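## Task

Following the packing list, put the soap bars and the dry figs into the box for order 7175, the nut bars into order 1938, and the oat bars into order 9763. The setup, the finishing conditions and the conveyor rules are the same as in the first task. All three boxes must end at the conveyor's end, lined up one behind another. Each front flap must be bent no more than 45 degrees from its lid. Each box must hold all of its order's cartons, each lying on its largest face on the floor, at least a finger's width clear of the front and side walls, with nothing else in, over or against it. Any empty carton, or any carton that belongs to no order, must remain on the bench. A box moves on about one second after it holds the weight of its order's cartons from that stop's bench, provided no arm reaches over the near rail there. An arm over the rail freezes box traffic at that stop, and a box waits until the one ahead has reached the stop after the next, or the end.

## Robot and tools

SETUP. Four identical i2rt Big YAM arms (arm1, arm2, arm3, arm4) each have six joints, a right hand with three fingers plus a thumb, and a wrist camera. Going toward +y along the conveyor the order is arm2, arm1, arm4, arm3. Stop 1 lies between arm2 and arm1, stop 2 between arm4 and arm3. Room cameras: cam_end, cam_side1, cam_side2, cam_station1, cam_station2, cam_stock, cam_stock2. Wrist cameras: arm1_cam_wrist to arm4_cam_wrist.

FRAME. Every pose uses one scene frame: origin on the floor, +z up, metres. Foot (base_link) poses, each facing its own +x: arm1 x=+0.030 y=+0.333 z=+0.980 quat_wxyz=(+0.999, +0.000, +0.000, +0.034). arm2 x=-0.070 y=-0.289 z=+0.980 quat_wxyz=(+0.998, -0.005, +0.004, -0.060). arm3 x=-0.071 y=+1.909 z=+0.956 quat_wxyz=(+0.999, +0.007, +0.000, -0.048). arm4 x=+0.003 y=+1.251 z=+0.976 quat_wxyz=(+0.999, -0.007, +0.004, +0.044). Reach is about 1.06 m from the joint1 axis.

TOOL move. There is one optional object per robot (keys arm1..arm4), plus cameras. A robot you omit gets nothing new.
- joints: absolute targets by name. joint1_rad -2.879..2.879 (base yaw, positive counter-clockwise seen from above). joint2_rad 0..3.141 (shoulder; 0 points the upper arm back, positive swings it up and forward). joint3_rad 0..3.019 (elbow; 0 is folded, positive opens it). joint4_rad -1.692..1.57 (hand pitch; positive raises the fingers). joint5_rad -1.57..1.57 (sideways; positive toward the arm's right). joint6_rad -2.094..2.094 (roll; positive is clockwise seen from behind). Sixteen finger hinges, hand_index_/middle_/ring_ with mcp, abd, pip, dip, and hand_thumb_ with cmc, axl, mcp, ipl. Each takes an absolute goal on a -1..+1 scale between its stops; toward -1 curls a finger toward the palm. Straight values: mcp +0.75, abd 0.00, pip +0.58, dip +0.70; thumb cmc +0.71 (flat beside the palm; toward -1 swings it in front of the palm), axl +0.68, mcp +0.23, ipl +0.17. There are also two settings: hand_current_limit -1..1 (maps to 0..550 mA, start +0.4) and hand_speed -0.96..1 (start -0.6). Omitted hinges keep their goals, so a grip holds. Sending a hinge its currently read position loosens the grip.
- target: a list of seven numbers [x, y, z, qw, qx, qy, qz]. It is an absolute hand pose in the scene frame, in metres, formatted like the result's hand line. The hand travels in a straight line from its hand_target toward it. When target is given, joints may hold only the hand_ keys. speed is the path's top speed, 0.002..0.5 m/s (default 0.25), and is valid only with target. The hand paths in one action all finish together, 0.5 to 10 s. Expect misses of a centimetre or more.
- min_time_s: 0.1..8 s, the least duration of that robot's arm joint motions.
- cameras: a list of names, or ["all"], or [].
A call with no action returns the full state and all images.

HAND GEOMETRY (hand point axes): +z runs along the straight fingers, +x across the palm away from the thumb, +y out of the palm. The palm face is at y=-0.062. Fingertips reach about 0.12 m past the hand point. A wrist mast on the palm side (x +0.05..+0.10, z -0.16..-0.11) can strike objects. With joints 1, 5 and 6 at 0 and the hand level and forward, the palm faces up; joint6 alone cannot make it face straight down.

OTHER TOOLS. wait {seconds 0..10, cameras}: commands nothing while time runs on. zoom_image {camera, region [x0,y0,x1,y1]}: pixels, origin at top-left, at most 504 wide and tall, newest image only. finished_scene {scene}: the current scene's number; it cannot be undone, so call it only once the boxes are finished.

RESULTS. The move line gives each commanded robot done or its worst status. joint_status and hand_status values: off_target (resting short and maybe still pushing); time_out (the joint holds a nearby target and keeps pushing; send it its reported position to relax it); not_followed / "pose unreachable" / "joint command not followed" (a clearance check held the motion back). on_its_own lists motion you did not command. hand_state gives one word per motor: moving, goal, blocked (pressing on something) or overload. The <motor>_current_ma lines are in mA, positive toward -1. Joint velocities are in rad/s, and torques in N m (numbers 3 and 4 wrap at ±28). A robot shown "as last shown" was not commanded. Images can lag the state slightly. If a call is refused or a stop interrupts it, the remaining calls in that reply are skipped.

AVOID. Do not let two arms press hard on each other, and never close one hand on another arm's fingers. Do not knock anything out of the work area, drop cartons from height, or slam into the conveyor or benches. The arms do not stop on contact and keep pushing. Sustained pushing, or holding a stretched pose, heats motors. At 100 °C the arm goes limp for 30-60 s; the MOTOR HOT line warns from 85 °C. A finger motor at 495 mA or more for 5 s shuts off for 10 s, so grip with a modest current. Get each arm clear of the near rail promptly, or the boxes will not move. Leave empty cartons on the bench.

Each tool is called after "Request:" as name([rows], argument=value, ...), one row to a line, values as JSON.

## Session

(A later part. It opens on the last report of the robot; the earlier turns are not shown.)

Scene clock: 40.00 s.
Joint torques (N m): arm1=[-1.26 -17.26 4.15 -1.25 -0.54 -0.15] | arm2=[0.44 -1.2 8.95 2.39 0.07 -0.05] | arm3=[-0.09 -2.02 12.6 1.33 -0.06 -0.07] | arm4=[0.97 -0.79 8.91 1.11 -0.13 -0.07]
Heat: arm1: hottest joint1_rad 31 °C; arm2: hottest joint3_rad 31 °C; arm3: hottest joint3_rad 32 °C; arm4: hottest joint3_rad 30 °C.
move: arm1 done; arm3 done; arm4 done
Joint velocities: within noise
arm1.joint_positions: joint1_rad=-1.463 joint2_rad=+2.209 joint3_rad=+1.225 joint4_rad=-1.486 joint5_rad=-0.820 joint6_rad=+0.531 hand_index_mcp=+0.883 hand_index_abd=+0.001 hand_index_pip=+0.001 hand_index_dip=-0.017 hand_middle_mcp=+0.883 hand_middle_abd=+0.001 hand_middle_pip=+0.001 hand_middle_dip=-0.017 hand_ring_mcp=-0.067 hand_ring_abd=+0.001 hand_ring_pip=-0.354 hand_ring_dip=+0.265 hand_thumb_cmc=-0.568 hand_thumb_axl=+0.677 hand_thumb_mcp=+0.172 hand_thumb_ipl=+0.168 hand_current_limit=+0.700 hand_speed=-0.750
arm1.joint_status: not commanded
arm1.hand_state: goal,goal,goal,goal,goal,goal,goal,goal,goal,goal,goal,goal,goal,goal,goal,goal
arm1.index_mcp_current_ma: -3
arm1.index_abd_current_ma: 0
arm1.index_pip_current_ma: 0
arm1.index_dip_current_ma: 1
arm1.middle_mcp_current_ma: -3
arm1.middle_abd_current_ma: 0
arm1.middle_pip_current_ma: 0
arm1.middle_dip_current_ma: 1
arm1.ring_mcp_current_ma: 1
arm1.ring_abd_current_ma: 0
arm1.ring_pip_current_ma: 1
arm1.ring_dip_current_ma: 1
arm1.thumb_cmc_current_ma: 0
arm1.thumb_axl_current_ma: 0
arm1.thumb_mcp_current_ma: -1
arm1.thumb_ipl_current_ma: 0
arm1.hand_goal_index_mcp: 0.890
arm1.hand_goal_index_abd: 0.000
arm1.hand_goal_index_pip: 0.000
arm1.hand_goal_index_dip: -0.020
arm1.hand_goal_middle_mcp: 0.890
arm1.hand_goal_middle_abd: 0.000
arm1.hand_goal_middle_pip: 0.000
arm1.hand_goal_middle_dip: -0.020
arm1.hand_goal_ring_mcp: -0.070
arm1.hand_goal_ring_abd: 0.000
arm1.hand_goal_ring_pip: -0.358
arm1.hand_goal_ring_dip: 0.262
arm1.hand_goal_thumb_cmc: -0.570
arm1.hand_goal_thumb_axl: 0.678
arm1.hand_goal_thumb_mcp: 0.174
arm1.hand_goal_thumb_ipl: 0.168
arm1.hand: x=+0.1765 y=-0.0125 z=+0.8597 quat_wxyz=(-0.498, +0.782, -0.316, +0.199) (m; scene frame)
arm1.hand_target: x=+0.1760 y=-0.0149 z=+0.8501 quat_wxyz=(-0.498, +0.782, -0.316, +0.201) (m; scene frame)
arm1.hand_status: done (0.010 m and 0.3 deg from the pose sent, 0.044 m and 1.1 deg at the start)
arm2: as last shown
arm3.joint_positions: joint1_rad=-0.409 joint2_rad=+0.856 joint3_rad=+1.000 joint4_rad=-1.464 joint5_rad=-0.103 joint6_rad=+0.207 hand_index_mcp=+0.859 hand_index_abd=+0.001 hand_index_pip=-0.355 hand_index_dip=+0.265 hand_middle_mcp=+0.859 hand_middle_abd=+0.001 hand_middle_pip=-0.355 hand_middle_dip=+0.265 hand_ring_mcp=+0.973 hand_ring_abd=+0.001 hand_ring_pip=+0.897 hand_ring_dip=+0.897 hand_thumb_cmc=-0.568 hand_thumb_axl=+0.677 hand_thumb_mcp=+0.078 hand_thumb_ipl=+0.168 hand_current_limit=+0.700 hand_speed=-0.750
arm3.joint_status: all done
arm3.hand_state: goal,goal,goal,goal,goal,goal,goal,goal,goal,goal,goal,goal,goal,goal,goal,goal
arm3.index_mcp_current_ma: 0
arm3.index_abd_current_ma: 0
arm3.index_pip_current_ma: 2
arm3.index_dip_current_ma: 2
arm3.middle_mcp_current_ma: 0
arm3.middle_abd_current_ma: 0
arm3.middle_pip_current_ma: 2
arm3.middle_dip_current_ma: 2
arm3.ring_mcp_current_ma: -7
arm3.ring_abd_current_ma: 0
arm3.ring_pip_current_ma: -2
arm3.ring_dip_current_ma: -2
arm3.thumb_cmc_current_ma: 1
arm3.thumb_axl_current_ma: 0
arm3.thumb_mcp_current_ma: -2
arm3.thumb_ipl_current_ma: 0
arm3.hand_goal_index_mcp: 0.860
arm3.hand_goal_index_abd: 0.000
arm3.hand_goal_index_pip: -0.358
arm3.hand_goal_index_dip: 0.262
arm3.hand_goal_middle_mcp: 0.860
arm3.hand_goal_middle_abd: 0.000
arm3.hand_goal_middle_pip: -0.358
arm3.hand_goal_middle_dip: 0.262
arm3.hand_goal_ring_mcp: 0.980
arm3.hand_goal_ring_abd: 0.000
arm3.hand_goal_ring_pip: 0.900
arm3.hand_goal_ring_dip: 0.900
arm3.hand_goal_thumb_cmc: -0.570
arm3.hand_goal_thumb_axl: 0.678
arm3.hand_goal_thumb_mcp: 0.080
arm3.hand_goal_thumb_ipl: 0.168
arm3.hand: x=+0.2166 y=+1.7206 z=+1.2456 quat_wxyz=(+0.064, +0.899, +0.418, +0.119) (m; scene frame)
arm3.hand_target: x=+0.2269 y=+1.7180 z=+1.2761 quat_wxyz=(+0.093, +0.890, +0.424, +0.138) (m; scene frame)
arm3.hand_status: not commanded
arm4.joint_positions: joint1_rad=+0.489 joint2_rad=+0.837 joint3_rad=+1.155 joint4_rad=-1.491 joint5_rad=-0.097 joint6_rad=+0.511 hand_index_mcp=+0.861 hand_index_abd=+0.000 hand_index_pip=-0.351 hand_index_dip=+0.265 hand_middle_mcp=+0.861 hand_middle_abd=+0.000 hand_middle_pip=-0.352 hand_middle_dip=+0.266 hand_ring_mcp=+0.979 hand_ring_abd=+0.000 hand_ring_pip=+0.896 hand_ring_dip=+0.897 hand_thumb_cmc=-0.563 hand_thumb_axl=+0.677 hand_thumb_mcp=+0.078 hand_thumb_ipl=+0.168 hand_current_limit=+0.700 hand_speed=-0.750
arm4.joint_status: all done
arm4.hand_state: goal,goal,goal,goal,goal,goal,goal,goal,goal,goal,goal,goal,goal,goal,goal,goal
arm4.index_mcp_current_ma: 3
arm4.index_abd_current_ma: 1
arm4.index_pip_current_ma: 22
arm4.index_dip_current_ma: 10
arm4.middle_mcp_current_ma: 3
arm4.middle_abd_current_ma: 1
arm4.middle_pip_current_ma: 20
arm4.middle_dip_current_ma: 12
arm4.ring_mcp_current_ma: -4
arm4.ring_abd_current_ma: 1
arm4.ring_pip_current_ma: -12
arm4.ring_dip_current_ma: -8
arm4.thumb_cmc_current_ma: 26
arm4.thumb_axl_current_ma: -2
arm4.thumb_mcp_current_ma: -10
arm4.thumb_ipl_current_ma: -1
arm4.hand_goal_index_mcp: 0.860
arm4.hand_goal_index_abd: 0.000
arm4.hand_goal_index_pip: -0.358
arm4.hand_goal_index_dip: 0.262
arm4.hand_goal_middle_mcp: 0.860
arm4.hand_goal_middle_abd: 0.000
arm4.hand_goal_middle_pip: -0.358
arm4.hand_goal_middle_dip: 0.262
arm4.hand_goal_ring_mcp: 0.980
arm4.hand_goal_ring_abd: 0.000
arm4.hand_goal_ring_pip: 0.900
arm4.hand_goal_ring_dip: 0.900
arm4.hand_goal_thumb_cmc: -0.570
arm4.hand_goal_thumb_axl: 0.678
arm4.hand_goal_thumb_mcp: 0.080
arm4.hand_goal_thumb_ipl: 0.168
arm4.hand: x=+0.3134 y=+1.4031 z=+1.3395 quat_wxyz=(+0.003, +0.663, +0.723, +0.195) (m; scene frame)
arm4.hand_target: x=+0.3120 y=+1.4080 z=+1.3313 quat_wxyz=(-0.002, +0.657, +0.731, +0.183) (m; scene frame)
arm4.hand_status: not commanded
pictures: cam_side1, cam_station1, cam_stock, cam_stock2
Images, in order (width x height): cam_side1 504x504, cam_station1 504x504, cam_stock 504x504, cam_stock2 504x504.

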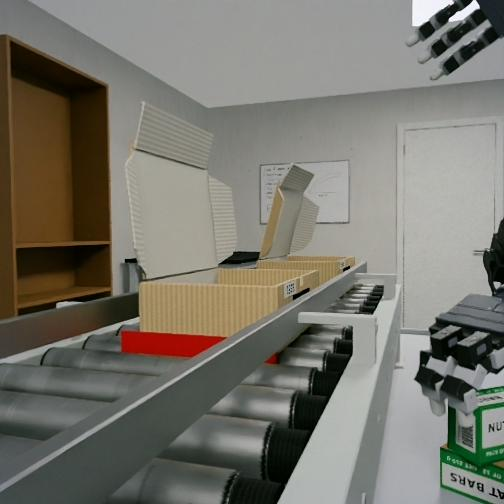

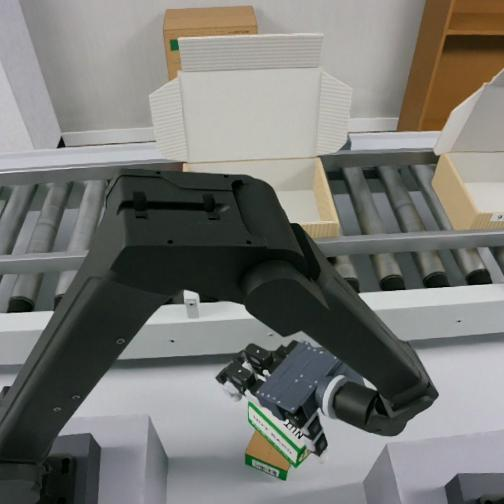

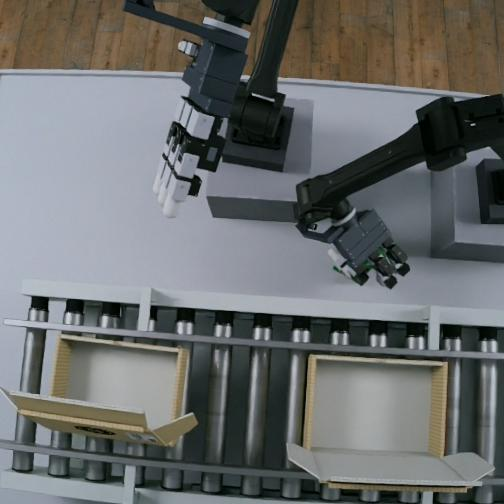

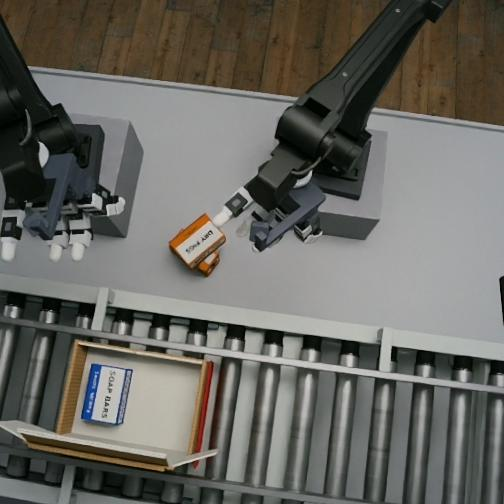

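Request:
move(arm1={"target":[0.170,-0.006,0.834,-0.4982,0.7820,-0.3159,0.2013],"speed":0.06}, arm3={"joints":{"joint1_rad":0.282,"joint2_rad":0.824,"joint3_rad":1.049,"joint4_rad":-1.413,"joint5_rad":0,"joint6_rad":0},"min_time_s":3}, cameras=["cam_station1","cam_stock","cam_side1","arm1_cam_wrist"])

Request:
zoom_image(camera="cam_station1", region=[190, 350, 380, 504])

Request:
zoom_image(camera="cam_side1", region=[404, 300, 504, 504])

Scene clock: 46.60 s.
Joint torques (N m): arm1=[-1.67 -17.26 2.86 -1.2 -0.37 -0.2] | arm2=[0.62 -1.03 9.02 2.4 0.09 -0.04] | arm3=[-0.67 -1.61 12.53 1.59 0.03 -0.07] | arm4=[0.85 -0.67 8.91 1.09 -0.14 -0.05]
Heat: arm1: hottest joint1_rad 31 °C; arm2: hottest joint3_rad 31 °C; arm3: hottest joint3_rad 33 °C; arm4: hottest joint3_rad 30 °C.
move: arm1 off_target; arm3 done
Joint velocities: within noise
arm1.joint_positions: joint1_rad=-1.467 joint2_rad=+2.231 joint3_rad=+1.217 joint4_rad=-1.445 joint5_rad=-0.817 joint6_rad=+0.526 hand_index_mcp=+0.883 hand_index_abd=+0.001 hand_index_pip=+0.001 hand_index_dip=-0.017 hand_middle_mcp=+0.883 hand_middle_abd=+0.001 hand_middle_pip=+0.001 hand_middle_dip=-0.017 hand_ring_mcp=-0.067 hand_ring_abd=+0.001 hand_ring_pip=-0.354 hand_ring_dip=+0.265 hand_thumb_cmc=-0.568 hand_thumb_axl=+0.677 hand_thumb_mcp=+0.172 hand_thumb_ipl=+0.168 hand_current_limit=+0.700 hand_speed=-0.750
arm1.joint_status: not commanded
arm1.hand_state: goal,goal,goal,goal,goal,goal,goal,goal,goal,goal,goal,goal,goal,goal,goal,goal
arm1.index_mcp_current_ma: -3
arm1.index_abd_current_ma: 0
arm1.index_pip_current_ma: 0
arm1.index_dip_current_ma: 1
arm1.middle_mcp_current_ma: -3
arm1.middle_abd_current_ma: 0
arm1.middle_pip_current_ma: 0
arm1.middle_dip_current_ma: 1
arm1.ring_mcp_current_ma: 1
arm1.ring_abd_current_ma: 0
arm1.ring_pip_current_ma: 1
arm1.ring_dip_current_ma: 1
arm1.thumb_cmc_current_ma: 0
arm1.thumb_axl_current_ma: 0
arm1.thumb_mcp_current_ma: -1
arm1.thumb_ipl_current_ma: 0
arm1.hand_goal_index_mcp: 0.890
arm1.hand_goal_index_abd: 0.000
arm1.hand_goal_index_pip: 0.000
arm1.hand_goal_index_dip: -0.020
arm1.hand_goal_middle_mcp: 0.890
arm1.hand_goal_middle_abd: 0.000
arm1.hand_goal_middle_pip: 0.000
arm1.hand_goal_middle_dip: -0.020
arm1.hand_goal_ring_mcp: -0.070
arm1.hand_goal_ring_abd: 0.000
arm1.hand_goal_ring_pip: -0.358
arm1.hand_goal_ring_dip: 0.262
arm1.hand_goal_thumb_cmc: -0.570
arm1.hand_goal_thumb_axl: 0.678
arm1.hand_goal_thumb_mcp: 0.174
arm1.hand_goal_thumb_ipl: 0.168
arm1.hand: x=+0.1746 y=-0.0111 z=+0.8452 quat_wxyz=(-0.494, +0.785, -0.314, +0.202) (m; scene frame)
arm1.hand_target: x=+0.1701 y=-0.0058 z=+0.8344 quat_wxyz=(-0.498, +0.782, -0.316, +0.201) (m; scene frame)
arm1.hand_status: off_target (0.013 m and 0.7 deg from the pose sent, 0.027 m and 0.3 deg at the start)
arm2, arm4: as last shown
arm3.joint_positions: joint1_rad=+0.273 joint2_rad=+0.833 joint3_rad=+1.000 joint4_rad=-1.428 joint5_rad=-0.004 joint6_rad=+0.008 hand_index_mcp=+0.860 hand_index_abd=+0.001 hand_index_pip=-0.355 hand_index_dip=+0.265 hand_middle_mcp=+0.860 hand_middle_abd=+0.001 hand_middle_pip=-0.355 hand_middle_dip=+0.265 hand_ring_mcp=+0.974 hand_ring_abd=+0.001 hand_ring_pip=+0.897 hand_ring_dip=+0.897 hand_thumb_cmc=-0.568 hand_thumb_axl=+0.677 hand_thumb_mcp=+0.078 hand_thumb_ipl=+0.168 hand_current_limit=+0.700 hand_speed=-0.750
arm3.joint_status: all done
arm3.hand_state: goal,goal,goal,goal,goal,goal,goal,goal,goal,goal,goal,goal,goal,goal,goal,goal
arm3.index_mcp_current_ma: 0
arm3.index_abd_current_ma: 0
arm3.index_pip_current_ma: 2
arm3.index_dip_current_ma: 2
arm3.middle_mcp_current_ma: 0
arm3.middle_abd_current_ma: 0
arm3.middle_pip_current_ma: 2
arm3.middle_dip_current_ma: 2
arm3.ring_mcp_current_ma: -6
arm3.ring_abd_current_ma: 0
arm3.ring_pip_current_ma: -2
arm3.ring_dip_current_ma: -2
arm3.thumb_cmc_current_ma: 1
arm3.thumb_axl_current_ma: 0
arm3.thumb_mcp_current_ma: -2
arm3.thumb_ipl_current_ma: 0
arm3.hand_goal_index_mcp: 0.860
arm3.hand_goal_index_abd: 0.000
arm3.hand_goal_index_pip: -0.358
arm3.hand_goal_index_dip: 0.262
arm3.hand_goal_middle_mcp: 0.860
arm3.hand_goal_middle_abd: 0.000
arm3.hand_goal_middle_pip: -0.358
arm3.hand_goal_middle_dip: 0.262
arm3.hand_goal_ring_mcp: 0.980
arm3.hand_goal_ring_abd: 0.000
arm3.hand_goal_ring_pip: 0.900
arm3.hand_goal_ring_dip: 0.900
arm3.hand_goal_thumb_cmc: -0.570
arm3.hand_goal_thumb_axl: 0.678
arm3.hand_goal_thumb_mcp: 0.080
arm3.hand_goal_thumb_ipl: 0.168
arm3.hand: x=+0.2774 y=+1.9435 z=+1.2663 quat_wxyz=(+0.093, +0.637, +0.755, +0.126) (m; scene frame)
arm3.hand_target: x=+0.2848 y=+1.9476 z=+1.2983 quat_wxyz=(+0.117, +0.627, +0.755, +0.152) (m; scene frame)
arm3.hand_status: not commanded
arm4.hand: x=+0.3134 y=+1.4031 z=+1.3396 quat_wxyz=(+0.003, +0.663, +0.723, +0.195) (m; scene frame)
pictures: arm1_cam_wrist, cam_side1, cam_station1, cam_stock
Images, in order (width x height): arm1_cam_wrist 504x504, cam_side1 504x504, cam_station1 504x504, cam_stock 504x504.

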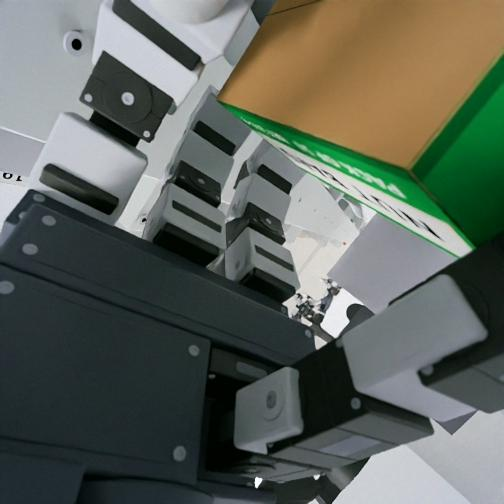

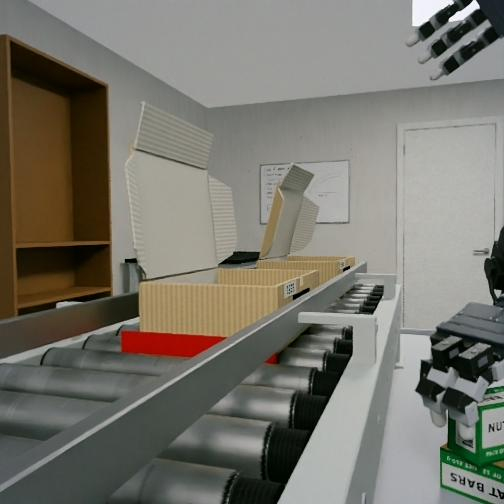

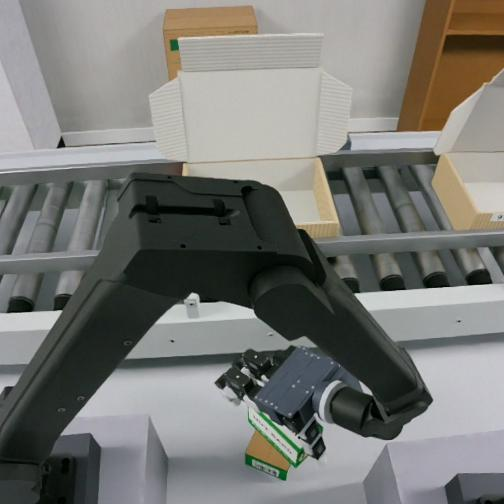

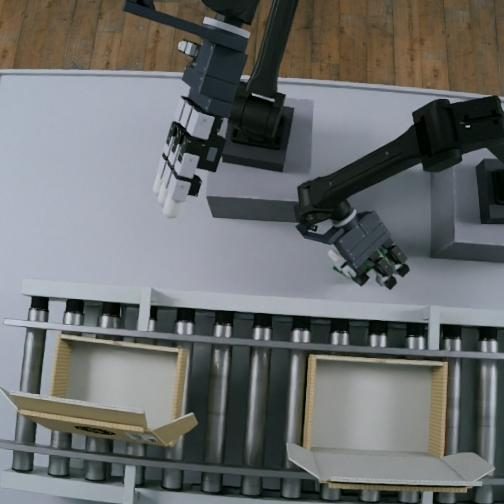

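Scaled by 2.653 from the camera's 504x504 image, which has a finer 720x720 frame.

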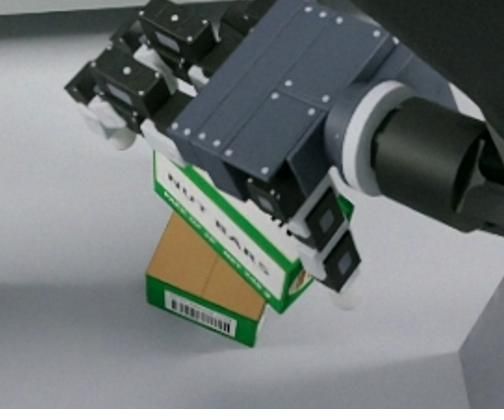

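Scaled by 2.471 from the camera's 504x504 image, which has a finer 720x720 frame.

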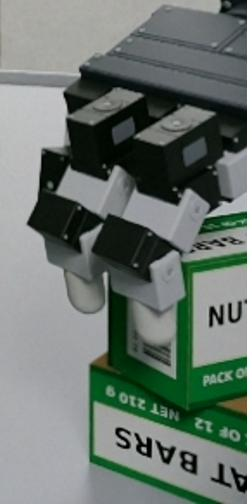

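Request:
move(arm1={"target":[0.166,0.005,0.831,-0.4982,0.7820,-0.3159,0.2013],"speed":0.06}, arm4={"joints":{"joint1_rad":0.93,"joint2_rad":1.4,"joint3_rad":0.95,"joint4_rad":-1.66,"joint5_rad":-0.25,"joint6_rad":0.2},"min_time_s":4}, cameras=["cam_station1","cam_stock2","cam_side1"])

Request:
zoom_image(camera="cam_station1", region=[190, 350, 380, 504])

Request:
zoom_image(camera="cam_side1", region=[404, 300, 504, 504])

Scene clock: 51.53 s.
Joint torques (N m): arm1=[-1.55 -17.61 2.39 -1.21 -0.43 -0.21] | arm2=[0.15 -1.32 8.98 2.41 0.08 -0.03] | arm3=[-0.62 -1.79 12.59 1.52 0.03 -0.1] | arm4=[0.79 -6.48 6.37 -1.57 -0.32 -0.03]
Heat: arm1: hottest joint1_rad 31 °C; arm2: hottest joint3_rad 32 °C; arm3: hottest joint3_rad 34 °C; arm4: hottest joint3_rad 30 °C.
move: arm1 off_target; arm4 done
Joint velocities: within noise
arm1.joint_positions: joint1_rad=-1.473 joint2_rad=+2.231 joint3_rad=+1.186 joint4_rad=-1.419 joint5_rad=-0.811 joint6_rad=+0.522 hand_index_mcp=+0.883 hand_index_abd=+0.001 hand_index_pip=+0.001 hand_index_dip=-0.017 hand_middle_mcp=+0.883 hand_middle_abd=+0.001 hand_middle_pip=+0.001 hand_middle_dip=-0.017 hand_ring_mcp=-0.068 hand_ring_abd=+0.001 hand_ring_pip=-0.354 hand_ring_dip=+0.265 hand_thumb_cmc=-0.569 hand_thumb_axl=+0.677 hand_thumb_mcp=+0.178 hand_thumb_ipl=+0.168 hand_current_limit=+0.700 hand_speed=-0.750
arm1.joint_status: not commanded
arm1.hand_state: goal,goal,goal,goal,goal,goal,goal,goal,goal,goal,goal,goal,goal,goal,goal,goal
arm1.index_mcp_current_ma: -3
arm1.index_abd_current_ma: 0
arm1.index_pip_current_ma: 0
arm1.index_dip_current_ma: 1
arm1.middle_mcp_current_ma: -3
arm1.middle_abd_current_ma: 0
arm1.middle_pip_current_ma: 0
arm1.middle_dip_current_ma: 1
arm1.ring_mcp_current_ma: 1
arm1.ring_abd_current_ma: 0
arm1.ring_pip_current_ma: 1
arm1.ring_dip_current_ma: 1
arm1.thumb_cmc_current_ma: 0
arm1.thumb_axl_current_ma: 0
arm1.thumb_mcp_current_ma: 2
arm1.thumb_ipl_current_ma: 0
arm1.hand_goal_index_mcp: 0.890
arm1.hand_goal_index_abd: 0.000
arm1.hand_goal_index_pip: 0.000
arm1.hand_goal_index_dip: -0.020
arm1.hand_goal_middle_mcp: 0.890
arm1.hand_goal_middle_abd: 0.000
arm1.hand_goal_middle_pip: 0.000
arm1.hand_goal_middle_dip: -0.020
arm1.hand_goal_ring_mcp: -0.070
arm1.hand_goal_ring_abd: 0.000
arm1.hand_goal_ring_pip: -0.358
arm1.hand_goal_ring_dip: 0.262
arm1.hand_goal_thumb_cmc: -0.570
arm1.hand_goal_thumb_axl: 0.678
arm1.hand_goal_thumb_mcp: 0.174
arm1.hand_goal_thumb_ipl: 0.168
arm1.hand: x=+0.1701 y=-0.0011 z=+0.8394 quat_wxyz=(-0.494, +0.785, -0.314, +0.201) (m; scene frame)
arm1.hand_target: x=+0.1661 y=+0.0052 z=+0.8313 quat_wxyz=(-0.498, +0.782, -0.316, +0.201) (m; scene frame)
arm1.hand_status: off_target (0.011 m and 0.6 deg from the pose sent, 0.023 m and 0.7 deg at the start)
arm2.joint_positions: joint1_rad=-0.124 joint2_rad=+0.644 joint3_rad=+1.406 joint4_rad=-1.239 joint5_rad=+0.070 joint6_rad=+1.094 hand_index_mcp=+0.755 hand_index_abd=+0.000 hand_index_pip=+0.577 hand_index_dip=+0.696 hand_middle_mcp=+0.755 hand_middle_abd=+0.000 hand_middle_pip=+0.577 hand_middle_dip=+0.696 hand_ring_mcp=+0.755 hand_ring_abd=+0.000 hand_ring_pip=+0.577 hand_ring_dip=+0.696 hand_thumb_cmc=+0.715 hand_thumb_axl=+0.677 hand_thumb_mcp=+0.226 hand_thumb_ipl=+0.168 hand_current_limit=+0.400 hand_speed=-0.600
arm2.joint_status: not commanded
arm2.hand_state: goal,goal,overload,goal,goal,goal,goal,goal,goal,goal,goal,goal,goal,goal,goal,goal
arm2.index_mcp_current_ma: 0
arm2.index_abd_current_ma: 0
arm2.index_pip_current_ma: 0
arm2.index_dip_current_ma: 0
arm2.middle_mcp_current_ma: 0
arm2.middle_abd_current_ma: 0
arm2.middle_pip_current_ma: 0
arm2.middle_dip_current_ma: 0
arm2.ring_mcp_current_ma: 0
arm2.ring_abd_current_ma: 0
arm2.ring_pip_current_ma: 0
arm2.ring_dip_current_ma: 0
arm2.thumb_cmc_current_ma: 0
arm2.thumb_axl_current_ma: 0
arm2.thumb_mcp_current_ma: 0
arm2.thumb_ipl_current_ma: 0
arm2.hand_goal_index_mcp: 0.754
arm2.hand_goal_index_abd: 0.000
arm2.hand_goal_index_pip: 0.576
arm2.hand_goal_index_dip: 0.696
arm2.hand_goal_middle_mcp: 0.754
arm2.hand_goal_middle_abd: 0.000
arm2.hand_goal_middle_pip: 0.576
arm2.hand_goal_middle_dip: 0.696
arm2.hand_goal_ring_mcp: 0.754
arm2.hand_goal_ring_abd: 0.000
arm2.hand_goal_ring_pip: 0.576
arm2.hand_goal_ring_dip: 0.696
arm2.hand_goal_thumb_cmc: 0.714
arm2.hand_goal_thumb_axl: 0.678
arm2.hand_goal_thumb_mcp: 0.226
arm2.hand_goal_thumb_ipl: 0.168
arm2.hand: x=+0.1623 y=-0.4413 z=+1.5615 quat_wxyz=(+0.215, +0.851, +0.084, +0.472) (m; scene frame)
arm2.hand_target: x=+0.1589 y=-0.4403 z=+1.5764 quat_wxyz=(+0.220, +0.842, +0.083, +0.486) (m; scene frame)
arm2.hand_status: not commanded
arm3: as last shown
arm3.joint_positions: joint1_rad=+0.273 joint2_rad=+0.833 joint3_rad=+1.000 joint4_rad=-1.428 joint5_rad=-0.004 joint6_rad=+0.007 hand_index_mcp=+0.860 hand_index_abd=+0.001 hand_index_pip=-0.355 hand_index_dip=+0.265 hand_middle_mcp=+0.860 hand_middle_abd=+0.001 hand_middle_pip=-0.355 hand_middle_dip=+0.265 hand_ring_mcp=+0.974 hand_ring_abd=+0.001 hand_ring_pip=+0.897 hand_ring_dip=+0.897 hand_thumb_cmc=-0.568 hand_thumb_axl=+0.677 hand_thumb_mcp=+0.078 hand_thumb_ipl=+0.168 hand_current_limit=+0.700 hand_speed=-0.750
arm3.hand: x=+0.2775 y=+1.9435 z=+1.2663 quat_wxyz=(+0.093, +0.637, +0.755, +0.125) (m; scene frame)
arm3.hand_target: x=+0.2848 y=+1.9476 z=+1.2983 quat_wxyz=(+0.117, +0.628, +0.755, +0.152) (m; scene frame)
arm4.joint_positions: joint1_rad=+0.920 joint2_rad=+1.380 joint3_rad=+0.955 joint4_rad=-1.647 joint5_rad=-0.247 joint6_rad=+0.211 hand_index_mcp=+0.858 hand_index_abd=+0.000 hand_index_pip=-0.353 hand_index_dip=+0.265 hand_middle_mcp=+0.858 hand_middle_abd=+0.000 hand_middle_pip=-0.354 hand_middle_dip=+0.266 hand_ring_mcp=+0.974 hand_ring_abd=+0.000 hand_ring_pip=+0.896 hand_ring_dip=+0.897 hand_thumb_cmc=-0.566 hand_thumb_axl=+0.677 hand_thumb_mcp=+0.078 hand_thumb_ipl=+0.168 hand_current_limit=+0.700 hand_speed=-0.750
arm4.joint_status: all done
arm4.hand_state: goal,goal,goal,goal,goal,goal,goal,goal,goal,goal,goal,goal,goal,goal,goal,goal
arm4.index_mcp_current_ma: -7
arm4.index_abd_current_ma: 1
arm4.index_pip_current_ma: 17
arm4.index_dip_current_ma: 10
arm4.middle_mcp_current_ma: -7
arm4.middle_abd_current_ma: 1
arm4.middle_pip_current_ma: 15
arm4.middle_dip_current_ma: 12
arm4.ring_mcp_current_ma: -20
arm4.ring_abd_current_ma: 1
arm4.ring_pip_current_ma: -12
arm4.ring_dip_current_ma: -8
arm4.thumb_cmc_current_ma: 12
arm4.thumb_axl_current_ma: -2
arm4.thumb_mcp_current_ma: -10
arm4.thumb_ipl_current_ma: -1
arm4.hand_goal_index_mcp: 0.860
arm4.hand_goal_index_abd: 0.000
arm4.hand_goal_index_pip: -0.358
arm4.hand_goal_index_dip: 0.262
arm4.hand_goal_middle_mcp: 0.860
arm4.hand_goal_middle_abd: 0.000
arm4.hand_goal_middle_pip: -0.358
arm4.hand_goal_middle_dip: 0.262
arm4.hand_goal_ring_mcp: 0.980
arm4.hand_goal_ring_abd: 0.000
arm4.hand_goal_ring_pip: 0.900
arm4.hand_goal_ring_dip: 0.900
arm4.hand_goal_thumb_cmc: -0.570
arm4.hand_goal_thumb_axl: 0.678
arm4.hand_goal_thumb_mcp: 0.080
arm4.hand_goal_thumb_ipl: 0.168
arm4.hand: x=+0.1680 y=+1.5181 z=+1.0694 quat_wxyz=(-0.161, +0.392, +0.876, -0.230) (m; scene frame)
arm4.hand_target: x=+0.1612 y=+1.5157 z=+1.0631 quat_wxyz=(-0.165, +0.383, +0.875, -0.247) (m; scene frame)
arm4.hand_status: not commanded
pictures: cam_side1, cam_station1, cam_stock2
Images, in order (width x height): cam_side1 504x504, cam_station1 504x504, cam_stock2 504x504.

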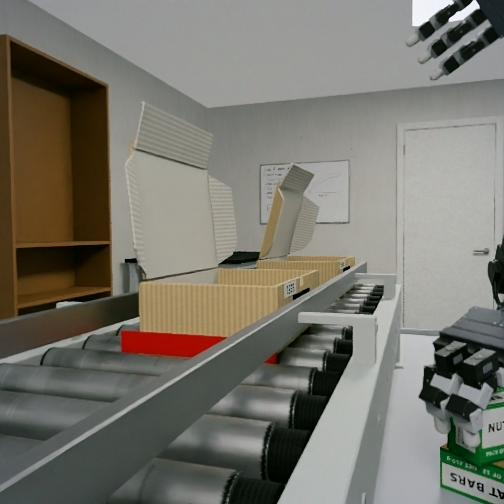

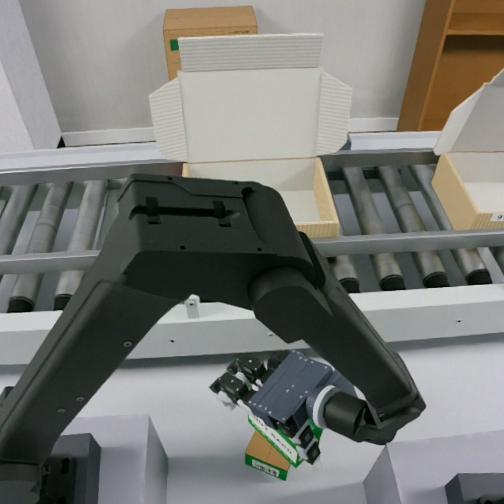

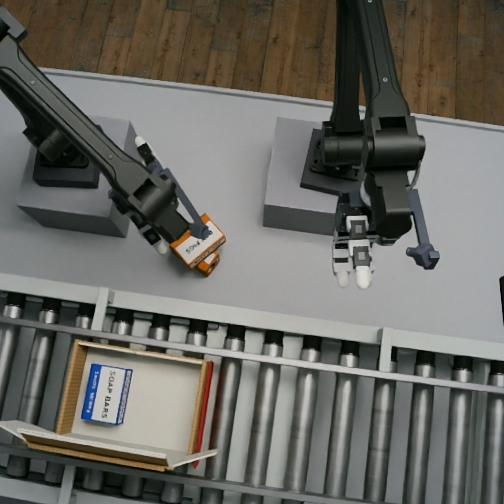

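Scaled by 2.653 from the camera's 504x504 image, which has a finer 720x720 frame.

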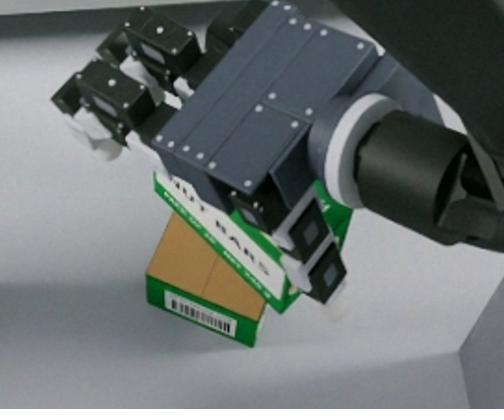

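Scaled by 2.471 from the camera's 504x504 image, which has a finer 720x720 frame.

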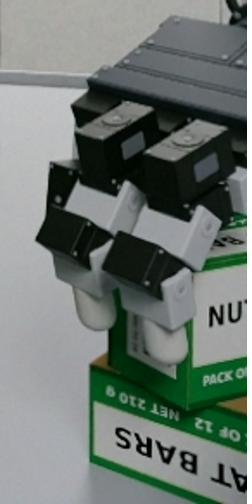

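Request:
move(arm1={"joints":{"hand_index_mcp":0.78,"hand_middle_mcp":0.78,"hand_thumb_mcp":-0.03}}, arm4={"target":[0.15,1.565,1.03,0.2013,-0.3159,-0.7820,0.4982],"speed":0.12}, cameras=["cam_station1","cam_stock2","cam_side1","cam_station2","cam_side2"])

Request:
zoom_image(camera="cam_station1", region=[190, 350, 380, 504])

Scene clock: 54.67 s.
Joint torques (N m): arm1=[-1.73 -17.55 2.33 -1.2 -0.47 -0.2] | arm2=[0.38 -1.26 9.01 2.37 0.09 -0.03] | arm3=[-0.62 -1.73 12.6 1.65 0.07 -0.07] | arm4=[0.85 -9.35 8.62 -1.98 -0.3 0.2]
Heat: arm1: hottest joint1_rad 31 °C; arm2: hottest joint3_rad 32 °C; arm3: hottest joint3_rad 35 °C; arm4: hottest joint3_rad 30 °C.
move: arm1 off_target; arm4 off_target
Joint velocities: within noise
arm1.joint_positions: joint1_rad=-1.473 joint2_rad=+2.231 joint3_rad=+1.186 joint4_rad=-1.419 joint5_rad=-0.811 joint6_rad=+0.522 hand_index_mcp=+0.774 hand_index_abd=+0.001 hand_index_pip=+0.001 hand_index_dip=-0.017 hand_middle_mcp=+0.781 hand_middle_abd=+0.001 hand_middle_pip=+0.010 hand_middle_dip=-0.014 hand_ring_mcp=-0.068 hand_ring_abd=+0.001 hand_ring_pip=-0.354 hand_ring_dip=+0.265 hand_thumb_cmc=-0.568 hand_thumb_axl=+0.677 hand_thumb_mcp=-0.002 hand_thumb_ipl=+0.168 hand_current_limit=+0.700 hand_speed=-0.750
arm1.joint_status: hand_thumb_mcp off_target (ended at -0.002, target -0.030); the others done
arm1.hand_state: goal,goal,goal,goal,goal,goal,goal,goal,goal,goal,goal,goal,goal,goal,blocked,goal
arm1.index_mcp_current_ma: -3
arm1.index_abd_current_ma: 0
arm1.index_pip_current_ma: 0
arm1.index_dip_current_ma: 1
arm1.middle_mcp_current_ma: 0
arm1.middle_abd_current_ma: 0
arm1.middle_pip_current_ma: 5
arm1.middle_dip_current_ma: 2
arm1.ring_mcp_current_ma: 1
arm1.ring_abd_current_ma: 0
arm1.ring_pip_current_ma: 1
arm1.ring_dip_current_ma: 1
arm1.thumb_cmc_current_ma: 0
arm1.thumb_axl_current_ma: 0
arm1.thumb_mcp_current_ma: 43
arm1.thumb_ipl_current_ma: 0
arm1.hand_goal_index_mcp: 0.780
arm1.hand_goal_index_abd: 0.000
arm1.hand_goal_index_pip: 0.000
arm1.hand_goal_index_dip: -0.020
arm1.hand_goal_middle_mcp: 0.780
arm1.hand_goal_middle_abd: 0.000
arm1.hand_goal_middle_pip: 0.000
arm1.hand_goal_middle_dip: -0.020
arm1.hand_goal_ring_mcp: -0.070
arm1.hand_goal_ring_abd: 0.000
arm1.hand_goal_ring_pip: -0.358
arm1.hand_goal_ring_dip: 0.262
arm1.hand_goal_thumb_cmc: -0.570
arm1.hand_goal_thumb_axl: 0.678
arm1.hand_goal_thumb_mcp: -0.030
arm1.hand_goal_thumb_ipl: 0.168
arm1.hand: x=+0.1700 y=-0.0011 z=+0.8394 quat_wxyz=(-0.494, +0.785, -0.314, +0.201) (m; scene frame)
arm1.hand_target: x=+0.1660 y=+0.0052 z=+0.8313 quat_wxyz=(-0.498, +0.782, -0.316, +0.201) (m; scene frame)
arm1.hand_status: not commanded
arm2, arm3: as last shown
arm4.joint_positions: joint1_rad=+1.024 joint2_rad=+1.618 joint3_rad=+1.064 joint4_rad=-1.680 joint5_rad=-0.275 joint6_rad=+0.262 hand_index_mcp=+0.857 hand_index_abd=+0.000 hand_index_pip=-0.354 hand_index_dip=+0.265 hand_middle_mcp=+0.857 hand_middle_abd=+0.000 hand_middle_pip=-0.354 hand_middle_dip=+0.266 hand_ring_mcp=+0.974 hand_ring_abd=+0.000 hand_ring_pip=+0.896 hand_ring_dip=+0.897 hand_thumb_cmc=-0.567 hand_thumb_axl=+0.677 hand_thumb_mcp=+0.078 hand_thumb_ipl=+0.168 hand_current_limit=+0.700 hand_speed=-0.750
arm4.joint_status: not commanded
arm4.hand_state: goal,goal,goal,goal,goal,goal,goal,goal,goal,goal,goal,goal,goal,goal,goal,goal
arm4.index_mcp_current_ma: -11
arm4.index_abd_current_ma: 1
arm4.index_pip_current_ma: 13
arm4.index_dip_current_ma: 10
arm4.middle_mcp_current_ma: -11
arm4.middle_abd_current_ma: 1
arm4.middle_pip_current_ma: 12
arm4.middle_dip_current_ma: 12
arm4.ring_mcp_current_ma: -22
arm4.ring_abd_current_ma: 1
arm4.ring_pip_current_ma: -12
arm4.ring_dip_current_ma: -8
arm4.thumb_cmc_current_ma: 9
arm4.thumb_axl_current_ma: -2
arm4.thumb_mcp_current_ma: -10
arm4.thumb_ipl_current_ma: -1
arm4.hand_goal_index_mcp: 0.860
arm4.hand_goal_index_abd: 0.000
arm4.hand_goal_index_pip: -0.358
arm4.hand_goal_index_dip: 0.262
arm4.hand_goal_middle_mcp: 0.860
arm4.hand_goal_middle_abd: 0.000
arm4.hand_goal_middle_pip: -0.358
arm4.hand_goal_middle_dip: 0.262
arm4.hand_goal_ring_mcp: 0.980
arm4.hand_goal_ring_abd: 0.000
arm4.hand_goal_ring_pip: 0.900
arm4.hand_goal_ring_dip: 0.900
arm4.hand_goal_thumb_cmc: -0.570
arm4.hand_goal_thumb_axl: 0.678
arm4.hand_goal_thumb_mcp: 0.080
arm4.hand_goal_thumb_ipl: 0.168
arm4.hand: x=+0.1489 y=+1.5556 z=+1.0285 quat_wxyz=(-0.161, +0.372, +0.858, -0.316) (m; scene frame)
arm4.hand_target: x=+0.1496 y=+1.5648 z=+1.0291 quat_wxyz=(-0.160, +0.373, +0.856, -0.321) (m; scene frame)
arm4.hand_status: off_target (0.010 m and 24.0 deg from the pose sent, 0.064 m and 34.2 deg at the start; pose on its path clipped on 27 of 87 steps; a joint's target at an end of its range on 80 of 87 steps)
pictures: cam_side1, cam_side2, cam_station1, cam_station2, cam_stock2
Images, in order (width x height): cam_side1 504x504, cam_side2 504x504, cam_station1 504x504, cam_station2 504x504, cam_stock2 504x504.

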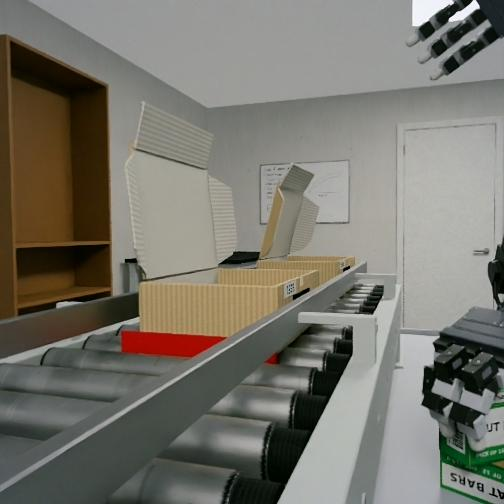

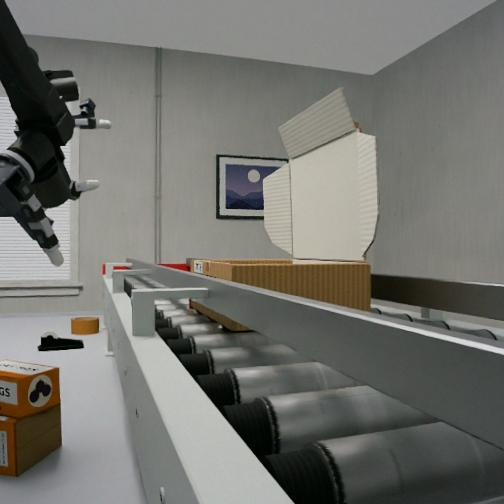

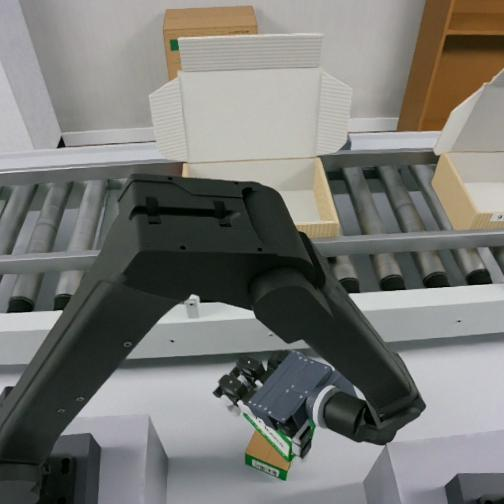

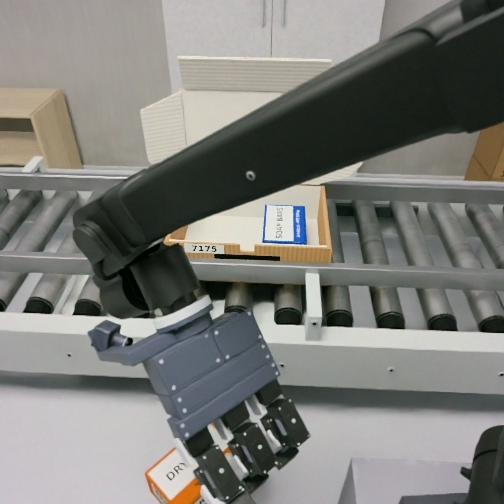

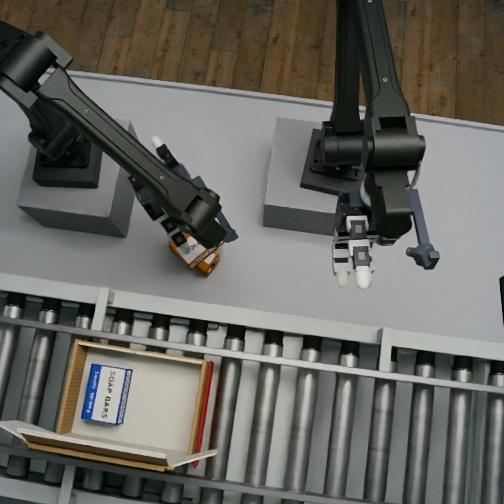

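Scaled by 2.653 from the camera's 504x504 image, which has a finer 720x720 frame.

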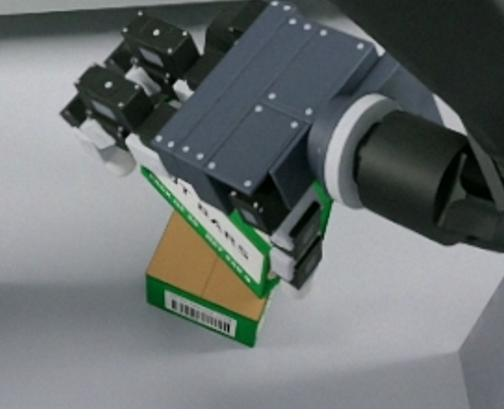

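Request:
move(arm1={"joints":{"hand_index_mcp":0.72,"hand_middle_mcp":0.72,"hand_thumb_mcp":-0.15}}, arm4={"target":[0.15,1.572,0.97,0.2013,-0.3159,-0.7820,0.4982],"speed":0.12}, cameras=["cam_station1","cam_stock2","cam_side1","cam_side2"])

Request:
zoom_image(camera="cam_station1", region=[190, 350, 380, 504])

Request:
zoom_image(camera="cam_side1", region=[404, 300, 504, 504])

Scene clock: 57.13 s.
Joint torques (N m): arm1=[-1.73 -17.61 2.3 -1.26 -0.48 -0.21] | arm2=[0.62 -1.55 9.01 2.39 0.08 -0.02] | arm3=[-0.5 -2.14 12.66 1.61 0.05 -0.06] | arm4=[0.62 -11.4 7.24 -2.39 -0.26 -0.03]
Heat: arm1: hottest joint1_rad 31 °C; arm2: hottest joint3_rad 32 °C; arm3: hottest joint3_rad 35 °C; arm4: hottest joint3_rad 30 °C.
move: arm1 off_target; arm4 off_target
Joint velocities: within noise
arm1.joint_positions: joint1_rad=-1.473 joint2_rad=+2.231 joint3_rad=+1.186 joint4_rad=-1.419 joint5_rad=-0.811 joint6_rad=+0.522 hand_index_mcp=+0.726 hand_index_abd=+0.011 hand_index_pip=+0.009 hand_index_dip=-0.017 hand_middle_mcp=+0.774 hand_middle_abd=-0.013 hand_middle_pip=+0.041 hand_middle_dip=-0.003 hand_ring_mcp=-0.068 hand_ring_abd=+0.001 hand_ring_pip=-0.354 hand_ring_dip=+0.265 hand_thumb_cmc=-0.559 hand_thumb_axl=+0.673 hand_thumb_mcp=-0.056 hand_thumb_ipl=+0.173 hand_current_limit=+0.700 hand_speed=-0.750
arm1.joint_status: hand_middle_mcp off_target (ended at +0.774, target +0.720); hand_thumb_mcp off_target (ended at -0.056, target -0.150); the others done
arm1.hand_state: goal,goal,goal,goal,blocked,goal,blocked,goal,goal,goal,goal,goal,goal,goal,blocked,goal
arm1.index_mcp_current_ma: 3
arm1.index_abd_current_ma: 5
arm1.index_pip_current_ma: 4
arm1.index_dip_current_ma: 1
arm1.middle_mcp_current_ma: 91
arm1.middle_abd_current_ma: -6
arm1.middle_pip_current_ma: 54
arm1.middle_dip_current_ma: 13
arm1.ring_mcp_current_ma: 1
arm1.ring_abd_current_ma: 0
arm1.ring_pip_current_ma: 1
arm1.ring_dip_current_ma: 1
arm1.thumb_cmc_current_ma: 7
arm1.thumb_axl_current_ma: -2
arm1.thumb_mcp_current_ma: 313
arm1.thumb_ipl_current_ma: 3
arm1.hand_goal_index_mcp: 0.720
arm1.hand_goal_index_abd: 0.000
arm1.hand_goal_index_pip: 0.000
arm1.hand_goal_index_dip: -0.020
arm1.hand_goal_middle_mcp: 0.720
arm1.hand_goal_middle_abd: 0.000
arm1.hand_goal_middle_pip: 0.000
arm1.hand_goal_middle_dip: -0.020
arm1.hand_goal_ring_mcp: -0.070
arm1.hand_goal_ring_abd: 0.000
arm1.hand_goal_ring_pip: -0.358
arm1.hand_goal_ring_dip: 0.262
arm1.hand_goal_thumb_cmc: -0.570
arm1.hand_goal_thumb_axl: 0.678
arm1.hand_goal_thumb_mcp: -0.150
arm1.hand_goal_thumb_ipl: 0.168
arm1.hand: x=+0.1700 y=-0.0011 z=+0.8394 quat_wxyz=(-0.494, +0.785, -0.314, +0.201) (m; scene frame)
arm1.hand_target: x=+0.1661 y=+0.0052 z=+0.8313 quat_wxyz=(-0.498, +0.782, -0.316, +0.201) (m; scene frame)
arm1.hand_status: not commanded
arm2, arm3: as last shown
arm4.joint_positions: joint1_rad=+1.024 joint2_rad=+1.831 joint3_rad=+1.124 joint4_rad=-1.680 joint5_rad=-0.279 joint6_rad=+0.230 hand_index_mcp=+0.856 hand_index_abd=+0.000 hand_index_pip=-0.355 hand_index_dip=+0.265 hand_middle_mcp=+0.856 hand_middle_abd=+0.000 hand_middle_pip=-0.355 hand_middle_dip=+0.266 hand_ring_mcp=+0.973 hand_ring_abd=+0.000 hand_ring_pip=+0.896 hand_ring_dip=+0.897 hand_thumb_cmc=-0.567 hand_thumb_axl=+0.677 hand_thumb_mcp=+0.078 hand_thumb_ipl=+0.168 hand_current_limit=+0.700 hand_speed=-0.750
arm4.joint_status: not commanded
arm4.hand_state: goal,goal,goal,goal,goal,goal,goal,goal,goal,goal,goal,goal,goal,goal,goal,goal
arm4.index_mcp_current_ma: -15
arm4.index_abd_current_ma: 1
arm4.index_pip_current_ma: 11
arm4.index_dip_current_ma: 10
arm4.middle_mcp_current_ma: -14
arm4.middle_abd_current_ma: 1
arm4.middle_pip_current_ma: 9
arm4.middle_dip_current_ma: 12
arm4.ring_mcp_current_ma: -24
arm4.ring_abd_current_ma: 1
arm4.ring_pip_current_ma: -12
arm4.ring_dip_current_ma: -8
arm4.thumb_cmc_current_ma: 8
arm4.thumb_axl_current_ma: -2
arm4.thumb_mcp_current_ma: -10
arm4.thumb_ipl_current_ma: -1
arm4.hand_goal_index_mcp: 0.860
arm4.hand_goal_index_abd: 0.000
arm4.hand_goal_index_pip: -0.358
arm4.hand_goal_index_dip: 0.262
arm4.hand_goal_middle_mcp: 0.860
arm4.hand_goal_middle_abd: 0.000
arm4.hand_goal_middle_pip: -0.358
arm4.hand_goal_middle_dip: 0.262
arm4.hand_goal_ring_mcp: 0.980
arm4.hand_goal_ring_abd: 0.000
arm4.hand_goal_ring_pip: 0.900
arm4.hand_goal_ring_dip: 0.900
arm4.hand_goal_thumb_cmc: -0.570
arm4.hand_goal_thumb_axl: 0.678
arm4.hand_goal_thumb_mcp: 0.080
arm4.hand_goal_thumb_ipl: 0.168
arm4.hand: x=+0.1493 y=+1.5633 z=+0.9717 quat_wxyz=(-0.172, +0.359, +0.833, -0.384) (m; scene frame)
arm4.hand_target: x=+0.1496 y=+1.5716 z=+0.9692 quat_wxyz=(-0.175, +0.352, +0.834, -0.388) (m; scene frame)
arm4.hand_status: off_target (0.009 m and 15.6 deg from the pose sent, 0.061 m and 24.0 deg at the start; a joint's target at an end of its range on 68 of 68 steps)
pictures: cam_side1, cam_side2, cam_station1, cam_stock2
Images, in order (width x height): cam_side1 504x504, cam_side2 504x504, cam_station1 504x504, cam_stock2 504x504.

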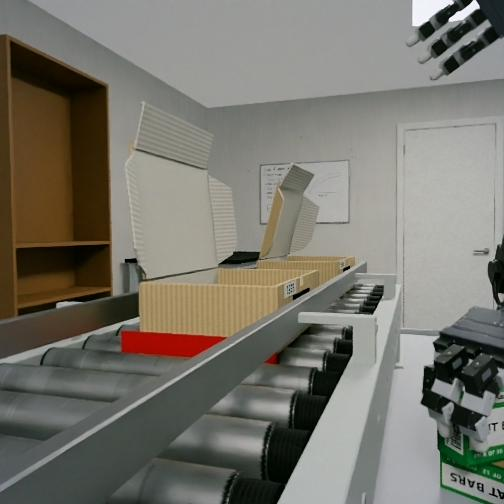

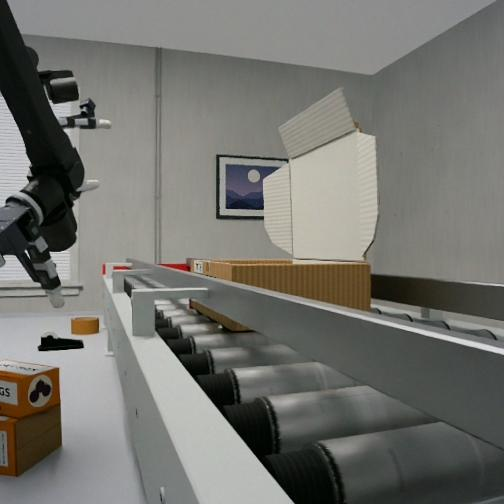

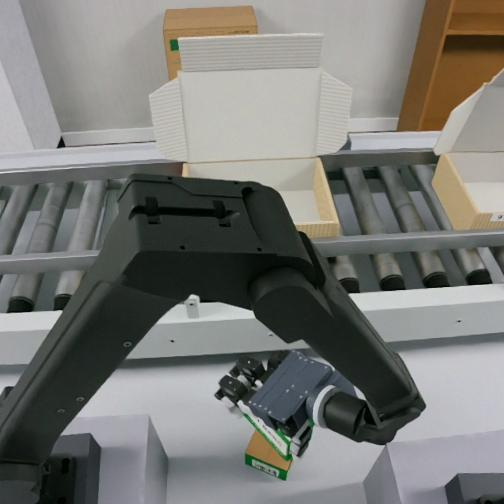

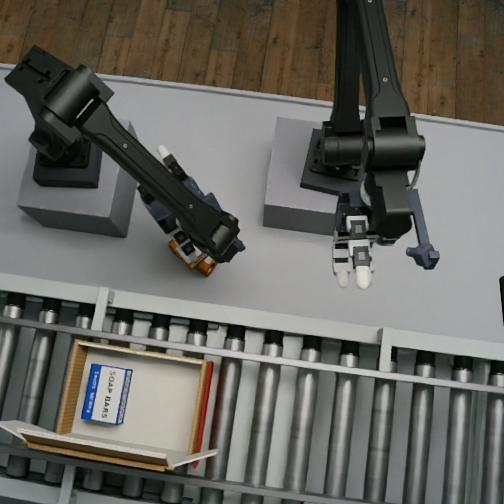

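Scaled by 2.653 from the camera's 504x504 image, which has a finer 720x720 frame.

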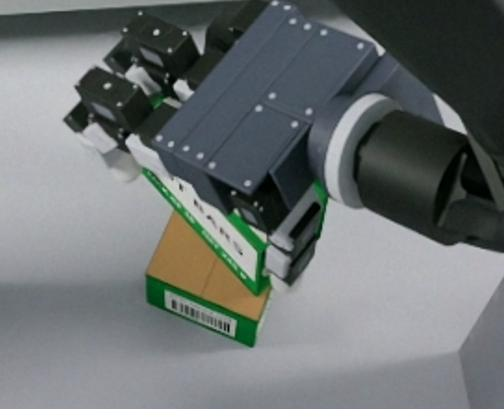

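Scaled by 2.471 from the camera's 504x504 image, which has a finer 720x720 frame.

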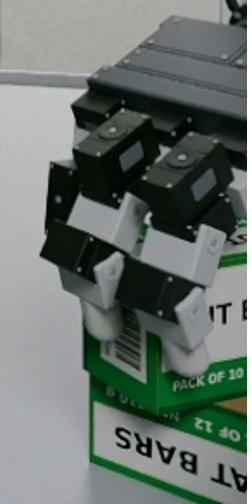

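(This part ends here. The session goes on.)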